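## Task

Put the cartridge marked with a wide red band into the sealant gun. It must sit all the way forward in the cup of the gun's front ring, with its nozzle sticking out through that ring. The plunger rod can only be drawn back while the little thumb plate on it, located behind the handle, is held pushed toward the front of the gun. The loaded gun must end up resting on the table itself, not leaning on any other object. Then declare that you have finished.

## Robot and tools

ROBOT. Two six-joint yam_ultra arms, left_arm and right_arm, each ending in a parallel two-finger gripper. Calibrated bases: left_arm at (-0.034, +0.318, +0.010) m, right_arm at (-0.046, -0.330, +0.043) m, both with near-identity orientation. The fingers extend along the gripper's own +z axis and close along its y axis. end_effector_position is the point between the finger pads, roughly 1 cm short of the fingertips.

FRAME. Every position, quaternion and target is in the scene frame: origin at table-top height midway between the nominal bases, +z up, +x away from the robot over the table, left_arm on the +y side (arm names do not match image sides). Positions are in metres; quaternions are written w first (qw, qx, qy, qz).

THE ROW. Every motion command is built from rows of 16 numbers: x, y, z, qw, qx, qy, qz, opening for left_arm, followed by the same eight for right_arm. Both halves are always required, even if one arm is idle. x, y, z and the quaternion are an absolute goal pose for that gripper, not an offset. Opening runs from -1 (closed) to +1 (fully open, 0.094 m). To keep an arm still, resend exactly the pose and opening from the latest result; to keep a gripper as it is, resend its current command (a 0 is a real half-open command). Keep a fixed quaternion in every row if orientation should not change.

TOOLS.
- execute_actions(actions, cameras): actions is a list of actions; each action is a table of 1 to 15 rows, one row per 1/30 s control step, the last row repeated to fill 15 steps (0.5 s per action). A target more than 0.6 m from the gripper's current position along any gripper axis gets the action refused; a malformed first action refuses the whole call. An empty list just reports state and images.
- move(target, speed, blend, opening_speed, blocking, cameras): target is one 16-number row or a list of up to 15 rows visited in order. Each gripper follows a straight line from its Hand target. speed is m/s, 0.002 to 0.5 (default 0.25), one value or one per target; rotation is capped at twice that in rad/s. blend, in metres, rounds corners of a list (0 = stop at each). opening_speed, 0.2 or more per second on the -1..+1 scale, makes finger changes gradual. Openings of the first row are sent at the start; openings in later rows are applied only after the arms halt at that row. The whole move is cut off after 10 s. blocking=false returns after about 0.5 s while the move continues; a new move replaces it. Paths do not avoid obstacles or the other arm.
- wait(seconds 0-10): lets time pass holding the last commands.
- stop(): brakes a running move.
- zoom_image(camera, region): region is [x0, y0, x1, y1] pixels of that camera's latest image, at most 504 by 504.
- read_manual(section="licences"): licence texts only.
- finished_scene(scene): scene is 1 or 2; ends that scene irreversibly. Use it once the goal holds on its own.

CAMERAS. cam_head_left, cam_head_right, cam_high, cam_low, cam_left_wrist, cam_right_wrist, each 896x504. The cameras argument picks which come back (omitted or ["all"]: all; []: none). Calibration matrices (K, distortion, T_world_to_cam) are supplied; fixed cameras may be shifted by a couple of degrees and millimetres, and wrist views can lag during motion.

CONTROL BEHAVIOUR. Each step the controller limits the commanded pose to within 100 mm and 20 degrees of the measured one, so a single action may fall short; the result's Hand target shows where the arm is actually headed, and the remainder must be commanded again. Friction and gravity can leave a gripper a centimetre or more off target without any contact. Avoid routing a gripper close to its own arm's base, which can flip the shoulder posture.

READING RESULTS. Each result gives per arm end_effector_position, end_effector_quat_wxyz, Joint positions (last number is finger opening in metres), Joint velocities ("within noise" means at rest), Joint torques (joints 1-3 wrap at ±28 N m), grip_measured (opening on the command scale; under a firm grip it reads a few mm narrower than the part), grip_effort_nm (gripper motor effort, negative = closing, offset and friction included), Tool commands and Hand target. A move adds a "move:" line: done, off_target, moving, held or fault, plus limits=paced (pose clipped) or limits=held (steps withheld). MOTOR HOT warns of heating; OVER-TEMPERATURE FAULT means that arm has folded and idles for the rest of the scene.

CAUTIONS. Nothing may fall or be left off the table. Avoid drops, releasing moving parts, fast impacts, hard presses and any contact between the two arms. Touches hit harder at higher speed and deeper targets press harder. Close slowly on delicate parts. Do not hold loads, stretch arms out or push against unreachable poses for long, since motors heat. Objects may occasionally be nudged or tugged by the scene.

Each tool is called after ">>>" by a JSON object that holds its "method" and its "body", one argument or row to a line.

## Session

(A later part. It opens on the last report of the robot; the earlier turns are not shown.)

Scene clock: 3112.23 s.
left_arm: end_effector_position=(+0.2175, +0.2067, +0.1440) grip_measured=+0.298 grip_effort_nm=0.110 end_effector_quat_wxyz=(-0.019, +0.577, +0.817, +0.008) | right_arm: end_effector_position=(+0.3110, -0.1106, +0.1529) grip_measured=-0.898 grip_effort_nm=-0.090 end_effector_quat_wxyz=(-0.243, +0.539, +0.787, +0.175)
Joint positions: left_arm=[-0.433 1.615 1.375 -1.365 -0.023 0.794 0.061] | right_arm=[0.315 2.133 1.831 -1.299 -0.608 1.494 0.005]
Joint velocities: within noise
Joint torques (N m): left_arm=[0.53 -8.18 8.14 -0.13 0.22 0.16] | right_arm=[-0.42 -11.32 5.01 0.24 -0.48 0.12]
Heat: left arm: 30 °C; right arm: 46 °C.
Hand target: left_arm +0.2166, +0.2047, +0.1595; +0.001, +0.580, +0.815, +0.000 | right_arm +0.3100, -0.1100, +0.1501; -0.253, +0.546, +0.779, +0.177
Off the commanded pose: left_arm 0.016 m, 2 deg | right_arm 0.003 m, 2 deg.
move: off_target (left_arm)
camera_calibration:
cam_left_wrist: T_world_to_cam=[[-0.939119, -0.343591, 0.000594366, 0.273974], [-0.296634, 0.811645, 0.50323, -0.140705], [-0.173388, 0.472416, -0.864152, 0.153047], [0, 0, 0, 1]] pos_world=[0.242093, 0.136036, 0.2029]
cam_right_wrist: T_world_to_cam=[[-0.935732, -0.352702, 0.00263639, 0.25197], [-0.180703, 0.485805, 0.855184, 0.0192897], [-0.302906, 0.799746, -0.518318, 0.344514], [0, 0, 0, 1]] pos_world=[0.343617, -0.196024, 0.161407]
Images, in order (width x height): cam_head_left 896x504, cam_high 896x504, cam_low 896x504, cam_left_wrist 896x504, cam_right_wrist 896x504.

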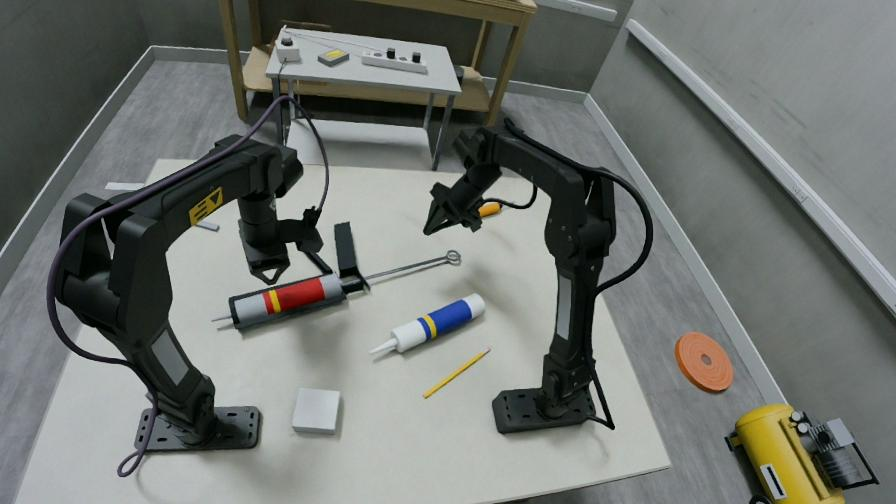

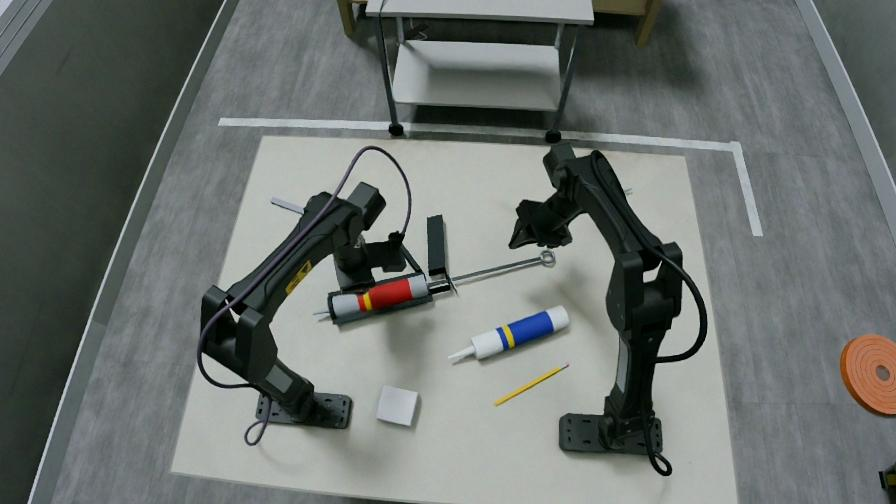

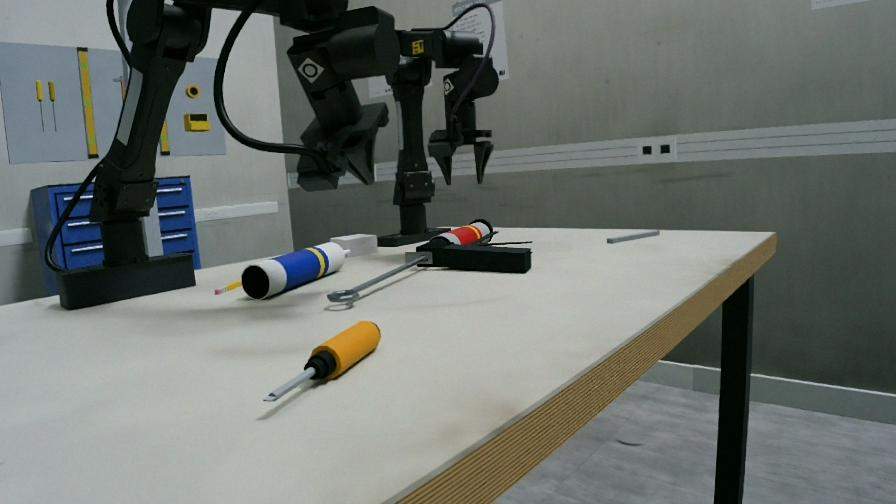

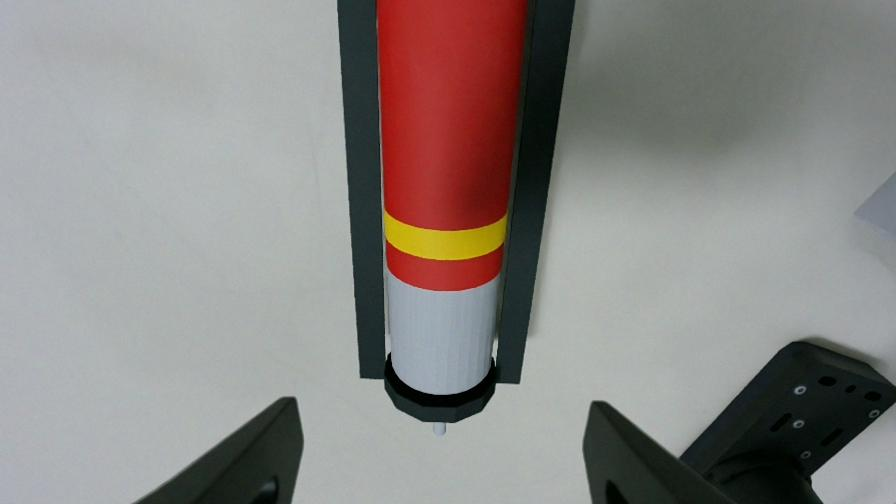

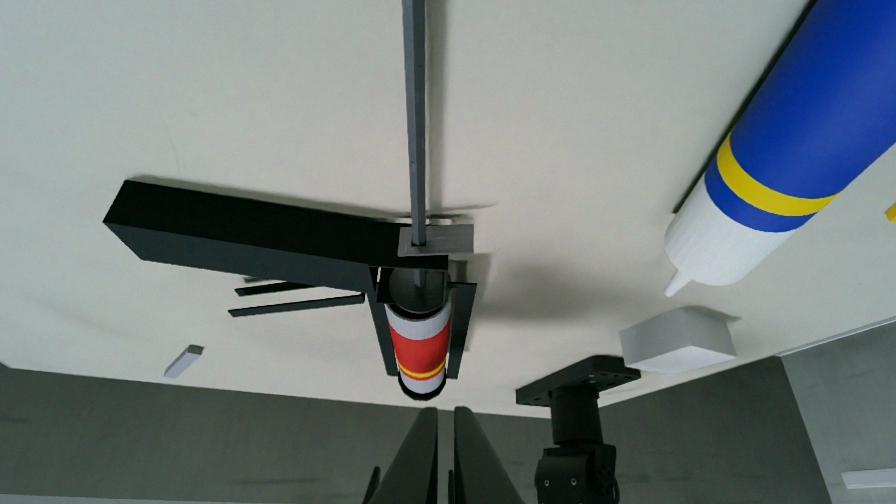

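>>> {"method": "move", "body": {
  "target": [
    [0.2156,0.2040,0.0700,0,0.5807,0.8141,0,0.3,0.31,-0.11,0.15,-0.253,0.546,0.779,0.177,-0.9],
    [0.2156,0.2040,0.0390,0,0.5807,0.8141,0,0.3,0.31,-0.11,0.15,-0.253,0.546,0.779,0.177,-0.9]
  ],
  "speed": 0.06,
  "cameras": ["cam_high","cam_head_left","cam_right_wrist","cam_low","cam_left_wrist"]
}}

>>> {"method": "zoom_image", "body": {
  "camera": "cam_low",
  "region": [410, 180, 550, 280]
}}

>>> {"method": "zoom_image", "body": {
  "camera": "cam_right_wrist",
  "region": [340, 220, 520, 420]
}}

Scene clock: 3143.20 s.
left_arm: end_effector_position=(+0.2118, +0.2080, +0.0439) grip_measured=+0.298 grip_effort_nm=0.100 end_effector_quat_wxyz=(-0.007, +0.579, +0.816, +0.010) | right_arm: end_effector_position=(+0.3110, -0.1106, +0.1529) grip_measured=-0.898 grip_effort_nm=-0.090 end_effector_quat_wxyz=(-0.243, +0.539, +0.787, +0.175)
Joint positions: left_arm=[-0.438 1.649 1.003 -0.937 -0.023 0.794 0.061] | right_arm=[0.315 2.133 1.831 -1.299 -0.608 1.494 0.005]
Joint velocities: within noise
Joint torques (N m): left_arm=[0.21 -4.81 5.01 0.39 0.21 0.15] | right_arm=[-0.42 -11.3 5.01 0.24 -0.48 0.12]
Heat: left arm: 31 °C; right arm: 46 °C.
Hand target: left_arm +0.2136, +0.2036, +0.0388; -0.001, +0.582, +0.813, +0.000 | right_arm +0.3100, -0.1100, +0.1501; -0.253, +0.546, +0.779, +0.177
Off the commanded pose: left_arm 0.007 m, 1 deg | right_arm 0.003 m, 2 deg.
move: done
camera_calibration:
cam_left_wrist: T_world_to_cam=[[-0.940533, -0.33934, -0.0156674, 0.269211], [-0.303227, 0.817861, 0.489036, -0.0923931], [-0.153136, 0.464706, -0.872123, 0.0626339], [0, 0, 0, 1]] pos_world=[0.234777, 0.137812, 0.104026]
cam_right_wrist: T_world_to_cam=[[-0.935732, -0.352702, 0.00263639, 0.25197], [-0.180703, 0.485805, 0.855184, 0.0192897], [-0.302906, 0.799746, -0.518318, 0.344514], [0, 0, 0, 1]] pos_world=[0.343617, -0.196024, 0.161407]
Images, in order (width x height): cam_head_left 896x504, cam_high 896x504, cam_low 896x504, cam_left_wrist 896x504, cam_right_wrist 896x504.

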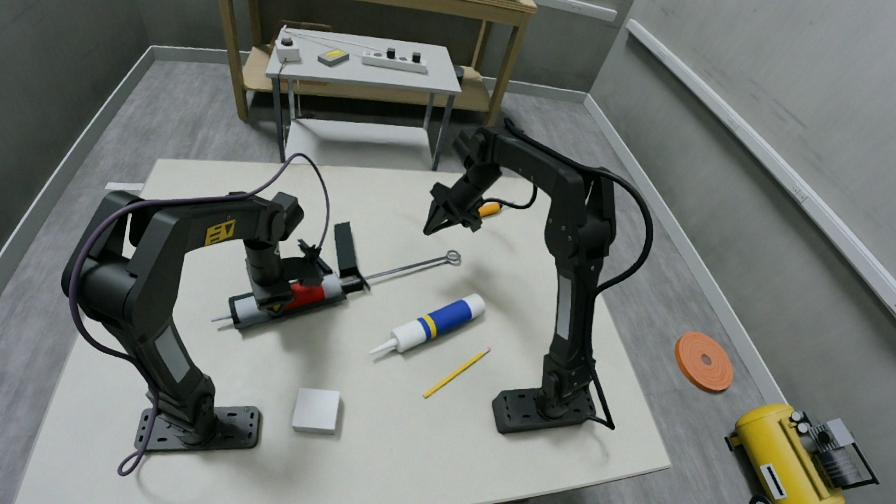

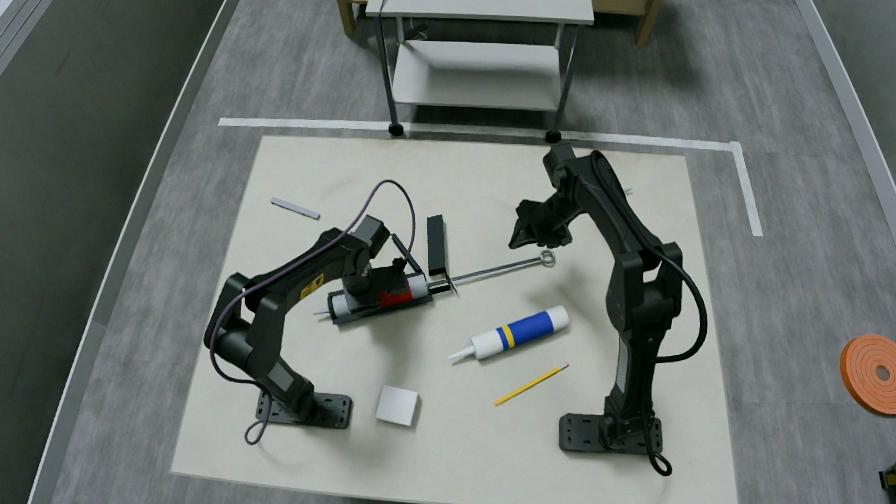

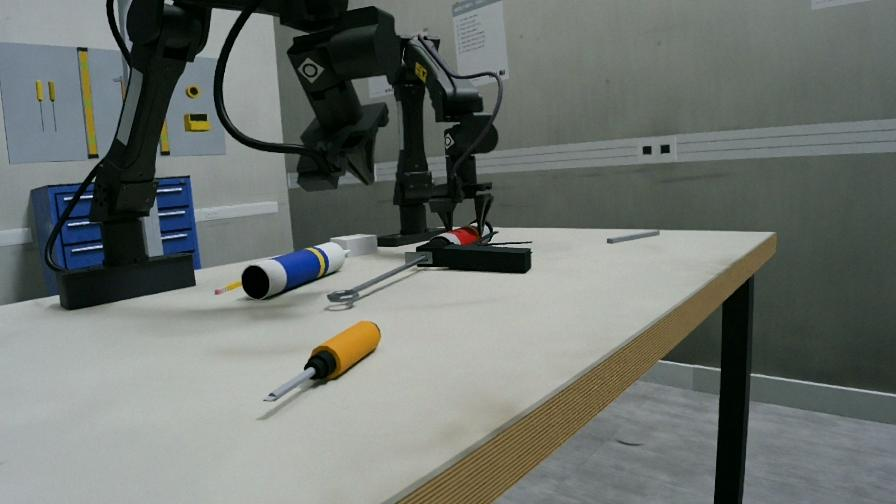

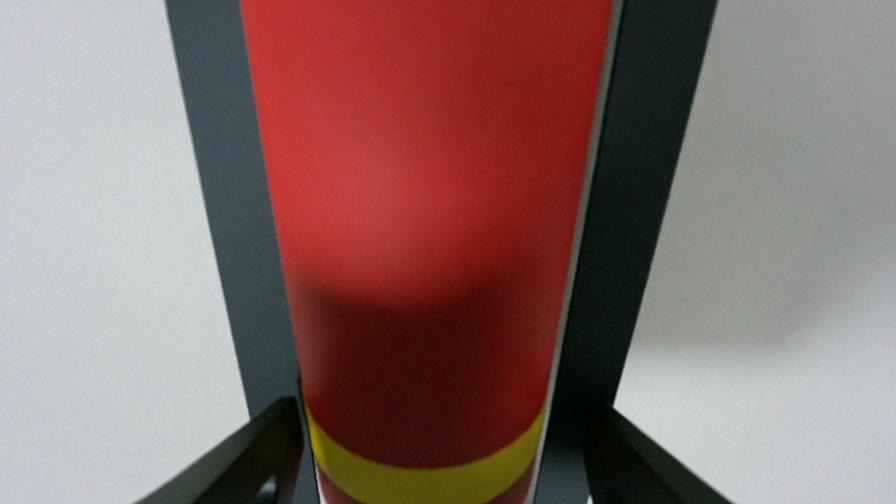

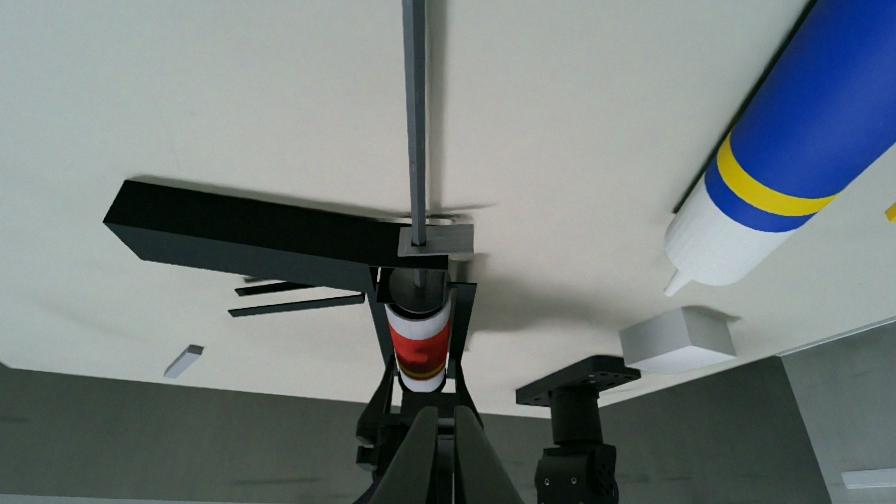

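Scaled by 3.600 from the camera's 896x504 image, which has a finer 1280x720 frame.

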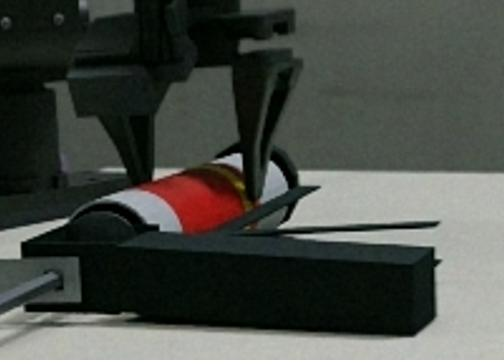

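Scaled by 2.520 from the camera's 896x504 image, which has a finer 1280x720 frame.

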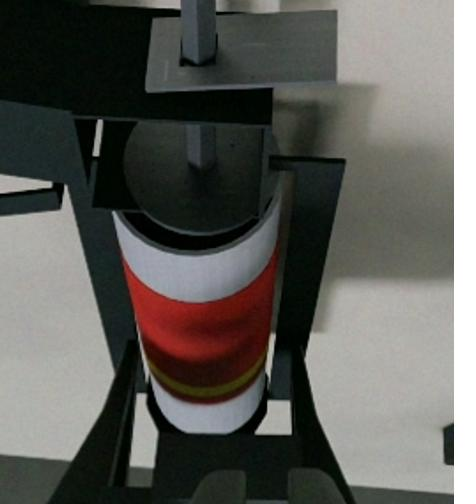

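>>> {"method": "move", "body": {
  "target": [
    [0.2185,0.2040,0.0500,0,0.5807,0.8141,0,0.3,0.31,-0.11,0.15,-0.253,0.546,0.779,0.177,-0.9],
    [0.2185,0.2040,0.0380,0,0.5807,0.8141,0,0.3,0.31,-0.11,0.15,-0.253,0.546,0.779,0.177,-0.9],
    [0.2185,0.2040,0.0380,0,0.5807,0.8141,0,-0.2,0.31,-0.11,0.15,-0.253,0.546,0.779,0.177,-0.9]
  ],
  "speed": 0.05,
  "opening_speed": 0.4,
  "cameras": ["cam_low","cam_left_wrist","cam_head_left"]
}}

>>> {"method": "zoom_image", "body": {
  "camera": "cam_head_left",
  "region": [200, 275, 270, 340]
}}

Scene clock: 3157.97 s.
left_arm: end_effector_position=(+0.2144, +0.2094, +0.0404) grip_measured=-0.010 grip_effort_nm=-1.013 end_effector_quat_wxyz=(-0.008, +0.579, +0.816, +0.008) | right_arm: end_effector_position=(+0.3110, -0.1106, +0.1529) grip_measured=-0.898 grip_effort_nm=-0.090 end_effector_quat_wxyz=(-0.243, +0.539, +0.787, +0.175)
Joint positions: left_arm=[-0.427 1.662 1.003 -0.924 -0.02 0.805 0.046] | right_arm=[0.315 2.133 1.831 -1.299 -0.608 1.494 0.005]
Joint velocities: within noise
Joint torques (N m): left_arm=[0.35 -4.85 5.75 0.32 0.2 0.18] | right_arm=[-0.42 -11.29 5.03 0.24 -0.47 0.12]
Heat: left arm: 30 °C; right arm: 46 °C.
Hand target: left_arm +0.2188, +0.2051, +0.0381; +0.000, +0.582, +0.813, +0.000 | right_arm +0.3100, -0.1100, +0.1501; -0.253, +0.546, +0.779, +0.177
Off the commanded pose: left_arm 0.007 m, 1 deg | right_arm 0.003 m, 2 deg.
move: done
camera_calibration:
cam_left_wrist: T_world_to_cam=[[-0.940561, -0.339407, -0.0121686, 0.271975], [-0.301821, 0.818903, 0.488162, -0.0914922], [-0.15572, 0.462818, -0.872668, 0.0603098], [0, 0, 0, 1]] pos_world=[0.237586, 0.139321, 0.100603]
Images, in order (width x height): cam_head_left 896x504, cam_low 896x504, cam_left_wrist 896x504.

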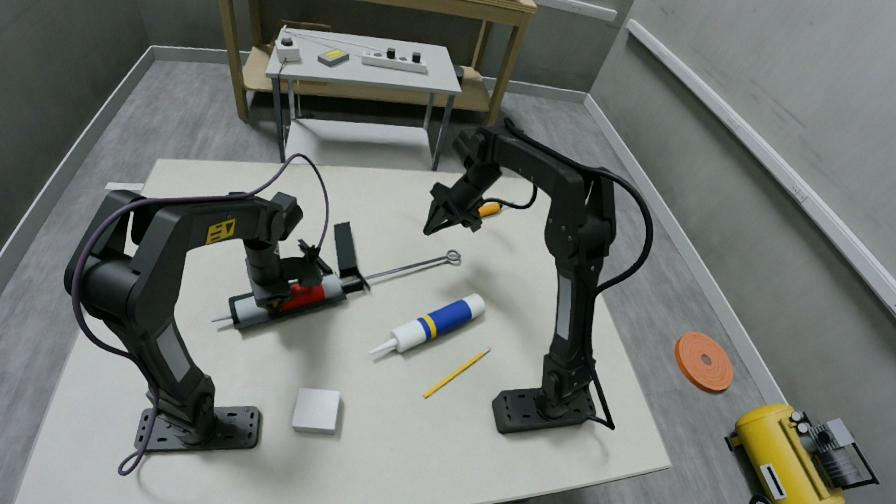

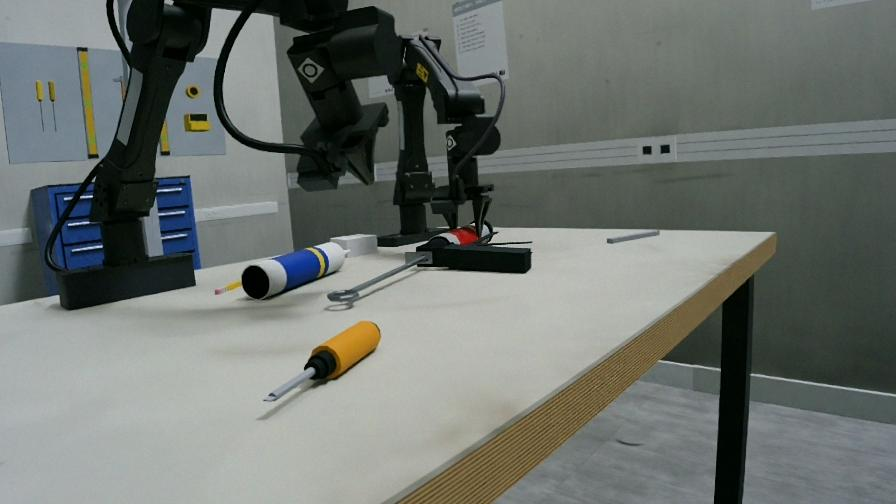

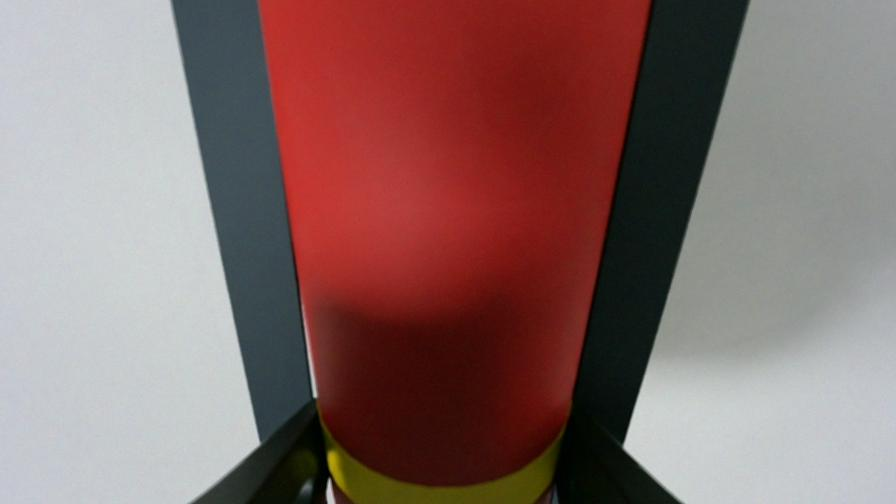

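Scaled by 7.200 from the camera's 896x504 image, which has a finer 1280x720 frame.

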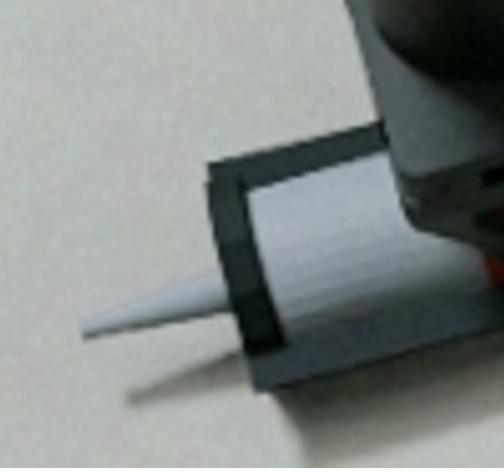

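>>> {"method": "move", "body": {
  "target": [0.2125,0.2240,0.0380,0,0.5807,0.8141,0,-0.25,0.31,-0.11,0.15,-0.253,0.546,0.779,0.177,-0.9],
  "speed": 0.04,
  "cameras": ["cam_low","cam_left_wrist","cam_head_left","cam_right_wrist"]
}}

>>> {"method": "zoom_image", "body": {
  "camera": "cam_head_left",
  "region": [200, 275, 270, 340]
}}

>>> {"method": "zoom_image", "body": {
  "camera": "cam_right_wrist",
  "region": [340, 220, 520, 420]
}}

Scene clock: 3181.87 s.
left_arm: end_effector_position=(+0.2151, +0.2121, +0.0404) grip_measured=-0.010 grip_effort_nm=-1.023 end_effector_quat_wxyz=(+0.005, +0.580, +0.815, -0.008) | right_arm: end_effector_position=(+0.3110, -0.1106, +0.1529) grip_measured=-0.898 grip_effort_nm=-0.085 end_effector_quat_wxyz=(-0.243, +0.539, +0.787, +0.175)
Joint positions: left_arm=[-0.392 1.644 0.984 -0.905 0.019 0.843 0.046] | right_arm=[0.315 2.133 1.831 -1.299 -0.608 1.494 0.005]
Joint velocities: within noise
Joint torques (N m): left_arm=[0.96 -6.99 3.48 0.22 -0.08 0.19] | right_arm=[-0.42 -11.32 5.03 0.24 -0.48 0.12]
Heat: left arm: 30 °C; right arm: 46 °C.
Hand target: left_arm +0.2114, +0.2195, +0.0384; +0.002, +0.582, +0.813, -0.004 | right_arm +0.3100, -0.1100, +0.1501; -0.253, +0.546, +0.779, +0.177
Off the commanded pose: left_arm 0.012 m, 1 deg | right_arm 0.003 m, 2 deg.
move: off_target (left_arm)
camera_calibration:
cam_left_wrist: T_world_to_cam=[[-0.94155, -0.336873, 0.000859846, 0.272662], [-0.300067, 0.839833, 0.452373, -0.0968712], [-0.153114, 0.425673, -0.891829, 0.0672835], [0, 0, 0, 1]] pos_world=[0.237959, 0.144567, 0.103593]
cam_right_wrist: T_world_to_cam=[[-0.935732, -0.352702, 0.00263639, 0.25197], [-0.180703, 0.485805, 0.855184, 0.0192897], [-0.302906, 0.799746, -0.518318, 0.344514], [0, 0, 0, 1]] pos_world=[0.343617, -0.196024, 0.161407]
Images, in order (width x height): cam_head_left 896x504, cam_low 896x504, cam_left_wrist 896x504, cam_right_wrist 896x504.

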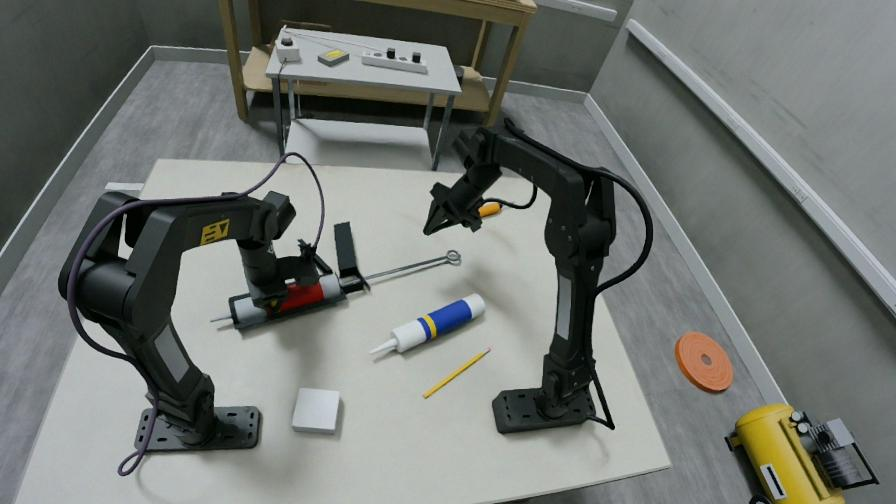

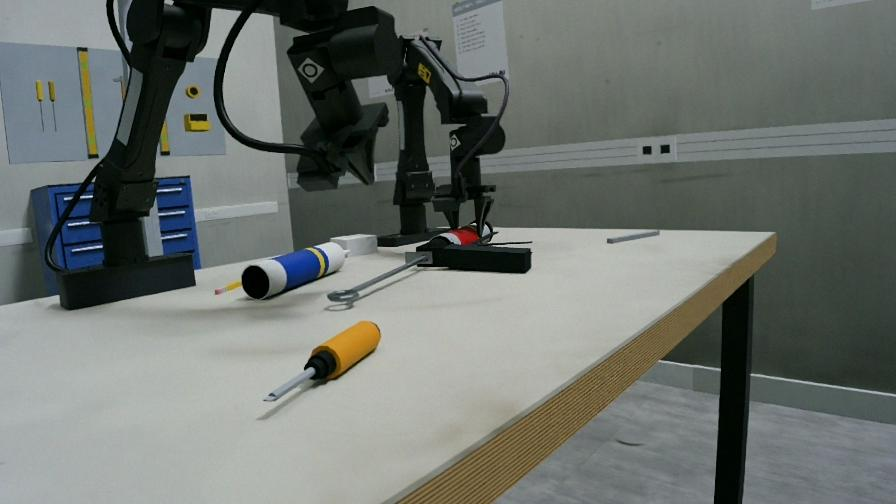

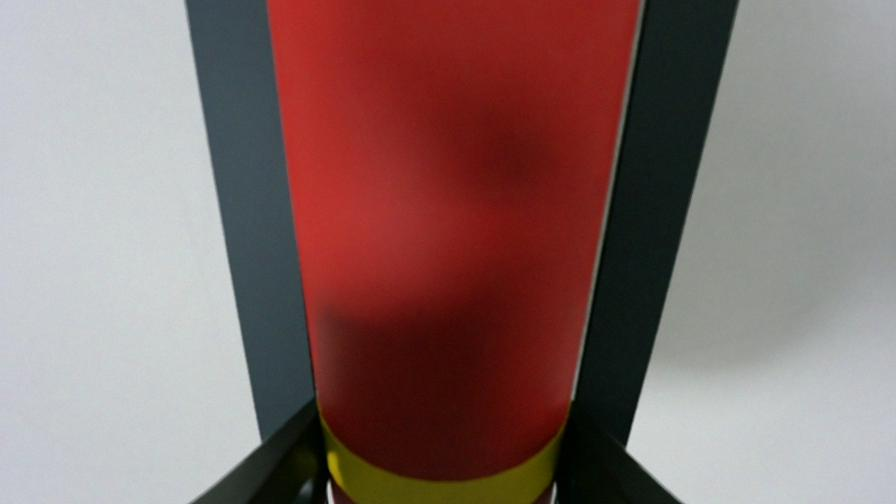

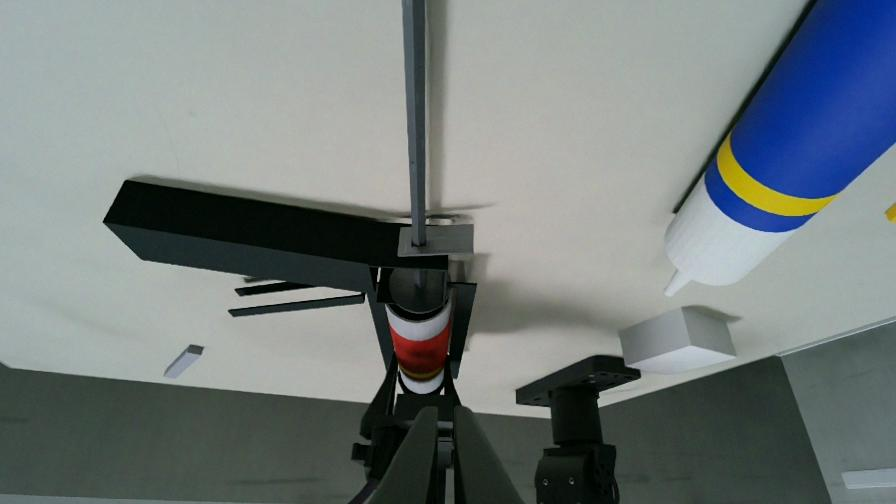

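Scaled by 7.200 from the camera's 896x504 image, which has a finer 1280x720 frame.

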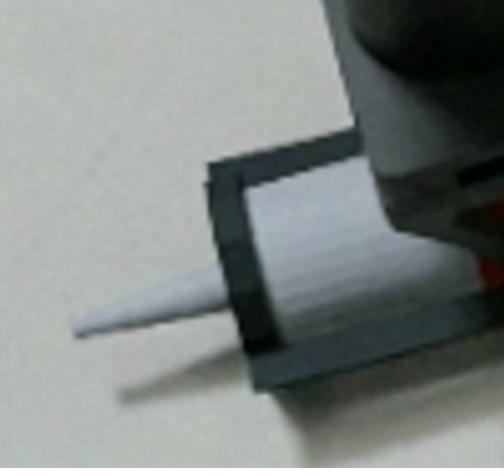

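Scaled by 2.520 from the camera's 896x504 image, which has a finer 1280x720 frame.

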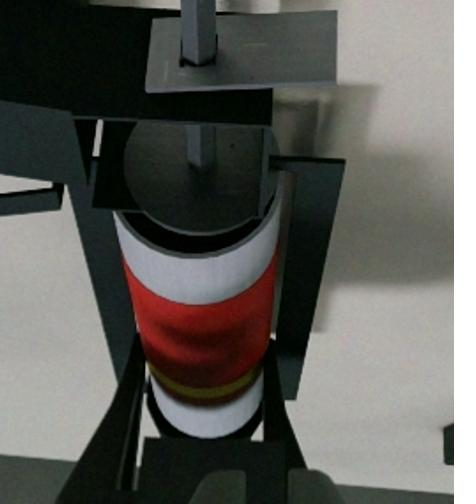

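>>> {"method": "move", "body": {
  "target": [0.2090,0.2310,0.0380,0,0.5807,0.8141,0,-0.25,0.31,-0.11,0.15,-0.253,0.546,0.779,0.177,-0.9],
  "speed": 0.04,
  "cameras": ["cam_low","cam_high","cam_head_left","cam_right_wrist"]
}}

>>> {"method": "zoom_image", "body": {
  "camera": "cam_head_left",
  "region": [200, 275, 270, 340]
}}

>>> {"method": "zoom_image", "body": {
  "camera": "cam_right_wrist",
  "region": [340, 220, 520, 420]
}}

Scene clock: 3200.30 s.
left_arm: end_effector_position=(+0.2155, +0.2173, +0.0405) grip_measured=-0.010 grip_effort_nm=-1.018 end_effector_quat_wxyz=(+0.014, +0.584, +0.811, -0.013) | right_arm: end_effector_position=(+0.3110, -0.1106, +0.1529) grip_measured=-0.898 grip_effort_nm=-0.085 end_effector_quat_wxyz=(-0.243, +0.539, +0.787, +0.175)
Joint positions: left_arm=[-0.364 1.624 0.962 -0.888 0.033 0.882 0.046] | right_arm=[0.315 2.133 1.831 -1.299 -0.608 1.494 0.005]
Joint velocities: within noise
Joint torques (N m): left_arm=[1.37 -6.72 3.54 0.11 -0.29 0.17] | right_arm=[-0.42 -11.33 5.01 0.24 -0.47 0.12]
Heat: left arm: 30 °C; right arm: 46 °C.
Hand target: left_arm +0.2092, +0.2302, +0.0382; +0.001, +0.583, +0.813, -0.001 | right_arm +0.3100, -0.1100, +0.1501; -0.253, +0.546, +0.779, +0.177
Off the commanded pose: left_arm 0.015 m, 2 deg | right_arm 0.003 m, 2 deg.
move: off_target (left_arm)
camera_calibration:
cam_right_wrist: T_world_to_cam=[[-0.935732, -0.352702, 0.00263639, 0.25197], [-0.180703, 0.485805, 0.855184, 0.0192897], [-0.302906, 0.799746, -0.518318, 0.344514], [0, 0, 0, 1]] pos_world=[0.343617, -0.196024, 0.161407]
Images, in order (width x height): cam_head_left 896x504, cam_high 896x504, cam_low 896x504, cam_right_wrist 896x504.

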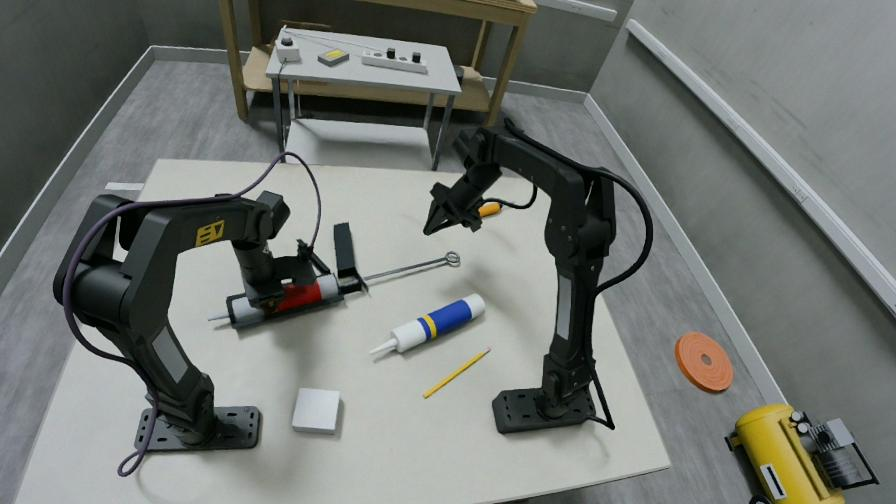

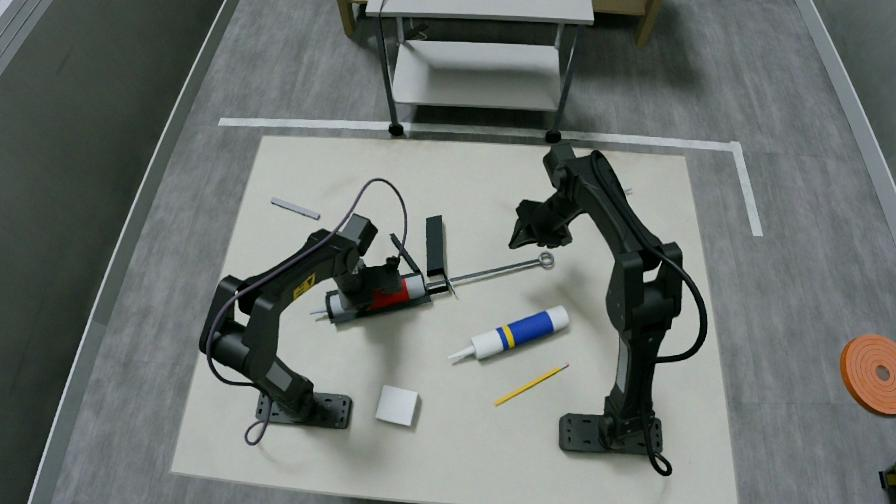

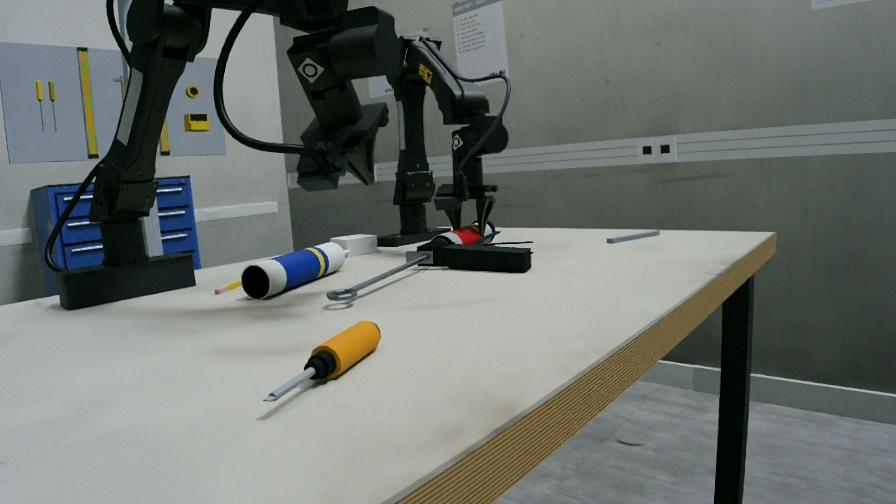

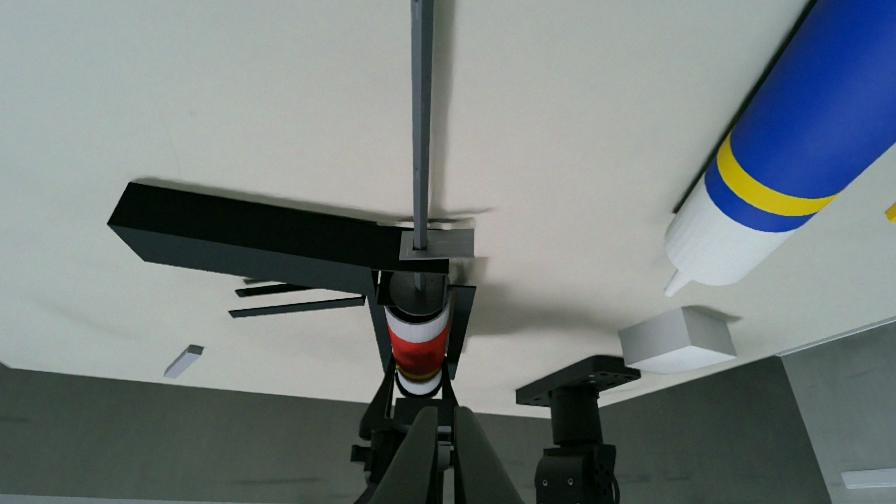

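Scaled by 7.200 from the camera's 896x504 image, which has a finer 1280x720 frame.

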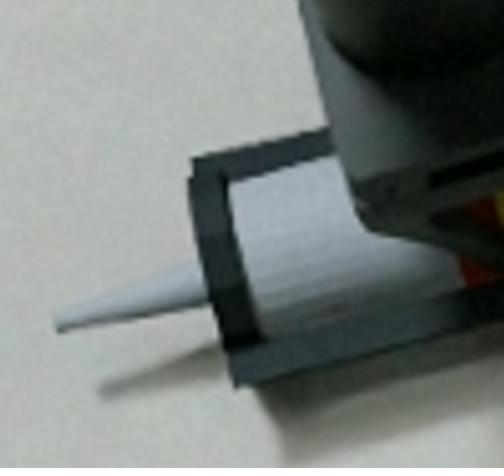

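Scaled by 2.520 from the camera's 896x504 image, which has a finer 1280x720 frame.

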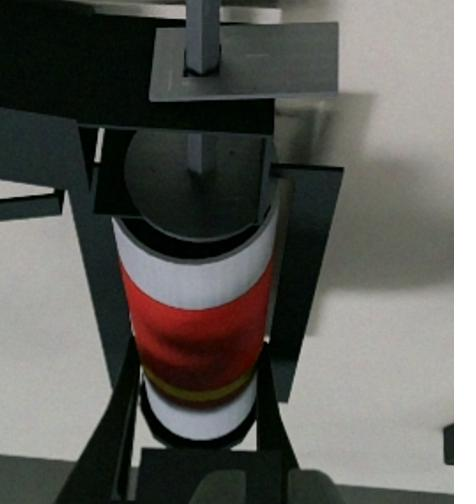

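>>> {"method": "move", "body": {
  "target": [
    [0.2155,0.2200,0.0410,0,0.5807,0.8141,0,0.35,0.31,-0.11,0.15,-0.253,0.546,0.779,0.177,-0.9],
    [0.2155,0.2200,0.1500,0,0.5807,0.8141,0,0.35,0.31,-0.11,0.15,-0.253,0.546,0.779,0.177,-0.9],
    [0.1600,0.1900,0.2300,0.383,0,0.924,0,0.35,0.31,-0.11,0.15,-0.253,0.546,0.779,0.177,-0.9]
  ],
  "speed": [0.04,0.12,0.2],
  "opening_speed": 0.5
}}

>>> {"method": "zoom_image", "body": {
  "camera": "cam_high",
  "region": [300, 255, 460, 345]
}}

>>> {"method": "zoom_image", "body": {
  "camera": "cam_high",
  "region": [430, 295, 590, 385]
}}

Scene clock: 3241.73 s.
left_arm: end_effector_position=(+0.1607, +0.1834, +0.2261) grip_measured=+0.348 grip_effort_nm=0.105 end_effector_quat_wxyz=(+0.375, +0.009, +0.927, -0.013) | right_arm: end_effector_position=(+0.3110, -0.1106, +0.1529) grip_measured=-0.898 grip_effort_nm=-0.085 end_effector_quat_wxyz=(-0.243, +0.539, +0.787, +0.175)
Joint positions: left_arm=[-1.074 0.983 1.019 -1.145 -0.641 -0.901 0.063] | right_arm=[0.315 2.133 1.831 -1.299 -0.608 1.494 0.005]
Joint velocities: within noise
Joint torques (N m): left_arm=[-0.55 -1.05 6.8 0.6 -0.67 -0.15] | right_arm=[-0.4 -11.3 5.01 0.24 -0.47 0.12]
Heat: left arm: 29 °C; right arm: 46 °C.
Hand target: left_arm +0.1619, +0.1902, +0.2289; +0.384, +0.005, +0.923, +0.005 | right_arm +0.3100, -0.1100, +0.1501; -0.253, +0.546, +0.779, +0.177
Off the commanded pose: left_arm 0.008 m, 2 deg | right_arm 0.003 m, 2 deg.
move: done
camera_calibration:
cam_left_wrist: T_world_to_cam=[[-0.0144115, -0.999733, 0.0180835, 0.180382], [-0.960287, 0.00879841, -0.278877, 0.250712], [0.278643, -0.0213843, -0.960157, 0.264765], [0, 0, 0, 1]] pos_world=[0.16958, 0.18379, 0.320872]
cam_right_wrist: T_world_to_cam=[[-0.935732, -0.352702, 0.00263639, 0.25197], [-0.180703, 0.485805, 0.855184, 0.0192897], [-0.302906, 0.799746, -0.518318, 0.344514], [0, 0, 0, 1]] pos_world=[0.343617, -0.196024, 0.161407]

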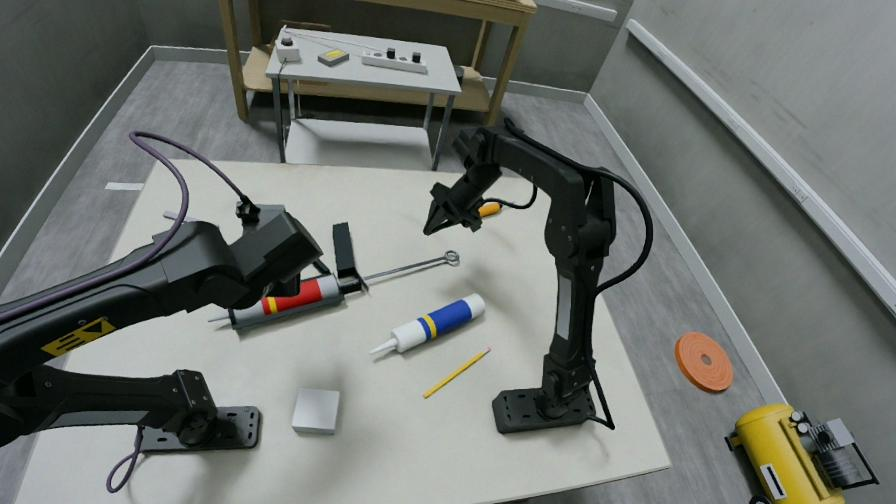

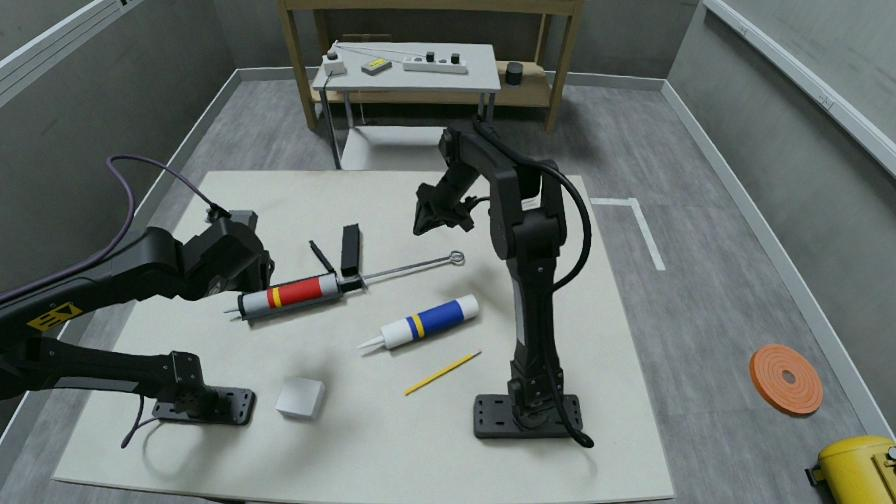

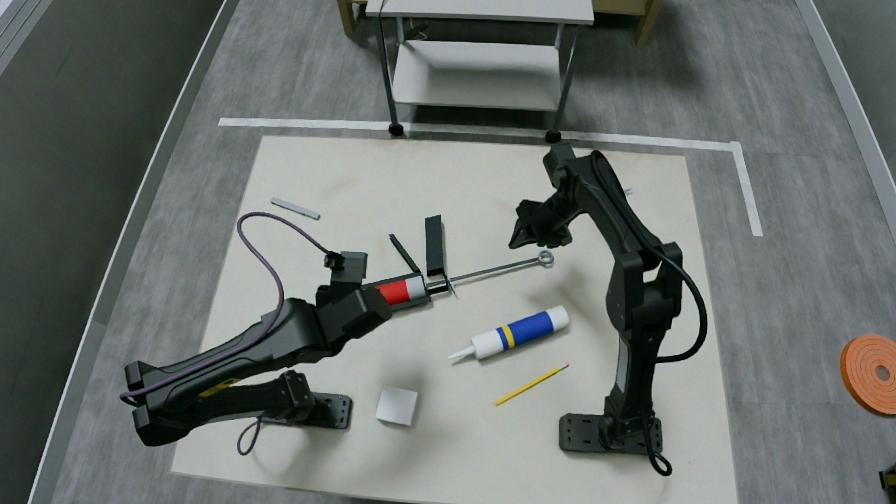

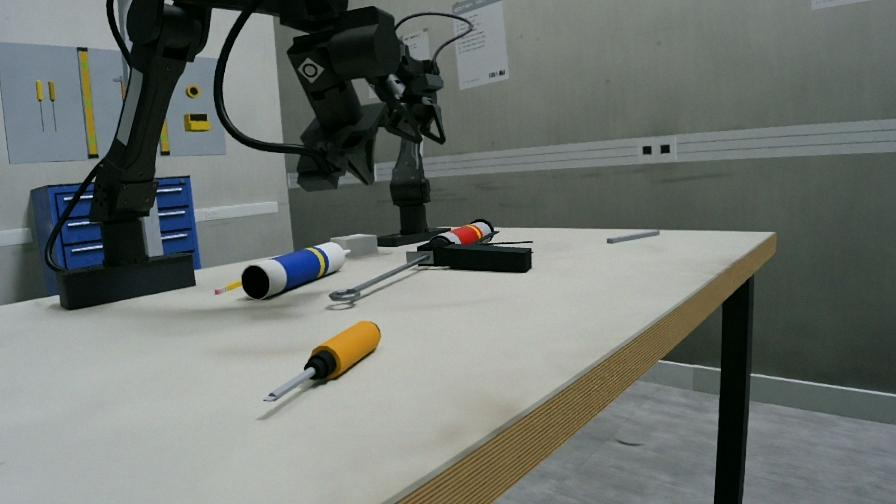

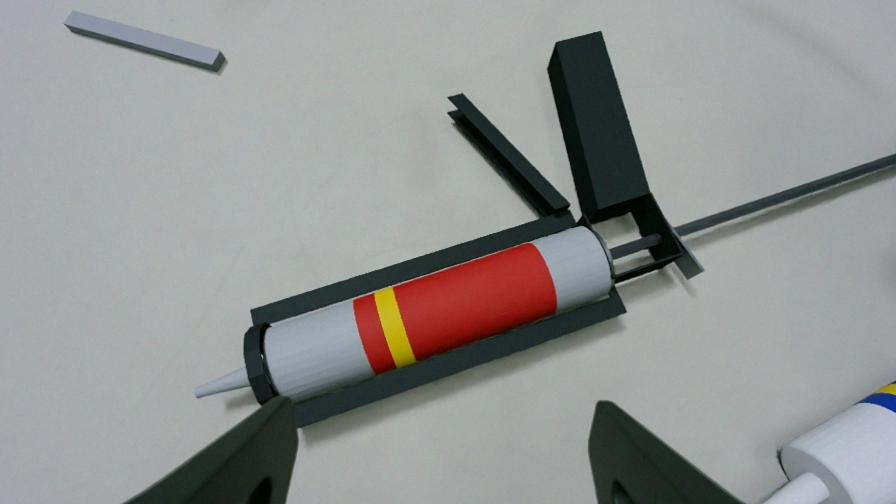

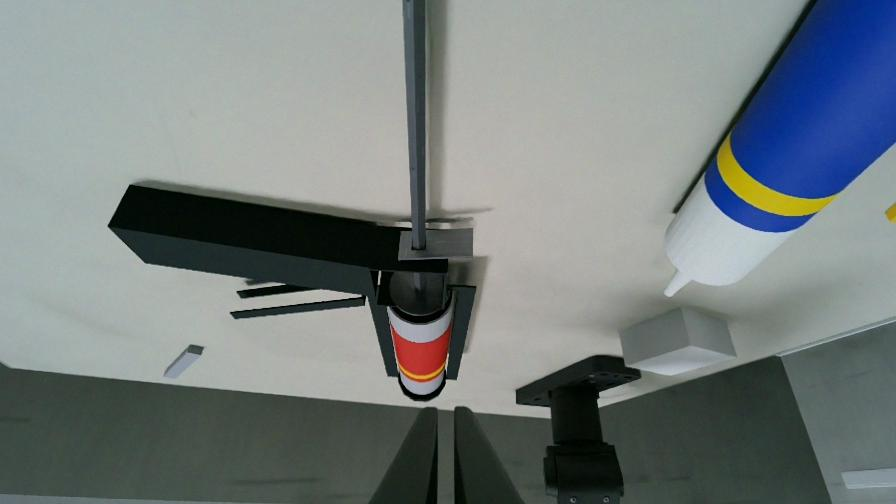

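Scaled by 3.150 from the camera's 896x504 image, which has a finer 1280x720 frame.

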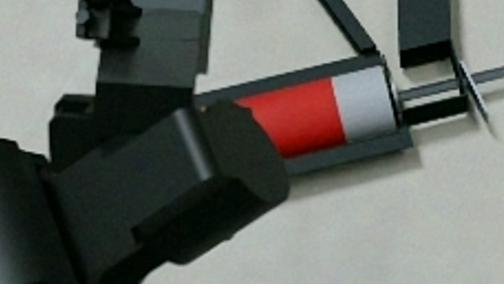

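Scaled by 3.150 from the camera's 896x504 image, which has a finer 1280x720 frame.

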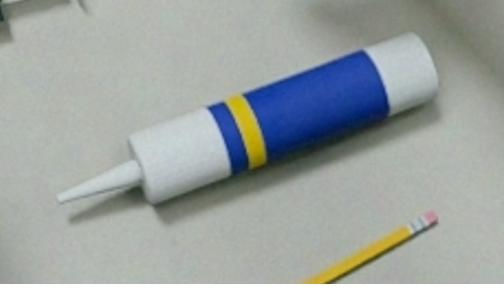

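>>> {"method": "zoom_image", "body": {
  "camera": "cam_left_wrist",
  "region": [180, 200, 420, 450]
}}

>>> {"method": "zoom_image", "body": {
  "camera": "cam_left_wrist",
  "region": [500, 180, 720, 340]
}}

Scaled by 2.016 from the camera's 896x504 image, which has a finer 1280x720 frame.

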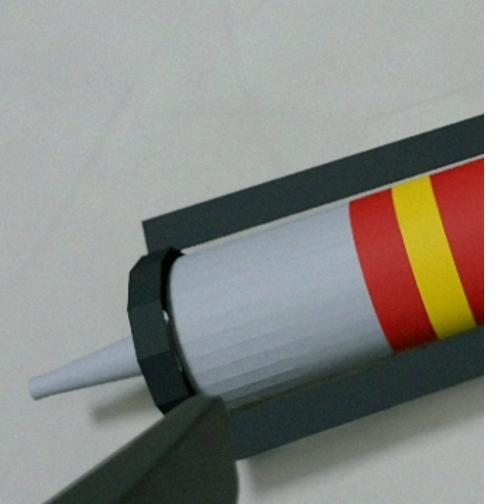

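Scaled by 2.291 from the camera's 896x504 image, which has a finer 1280x720 frame.

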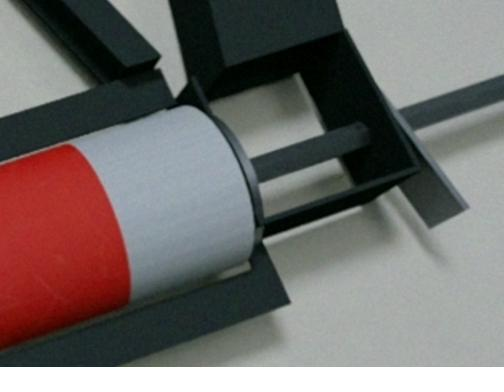

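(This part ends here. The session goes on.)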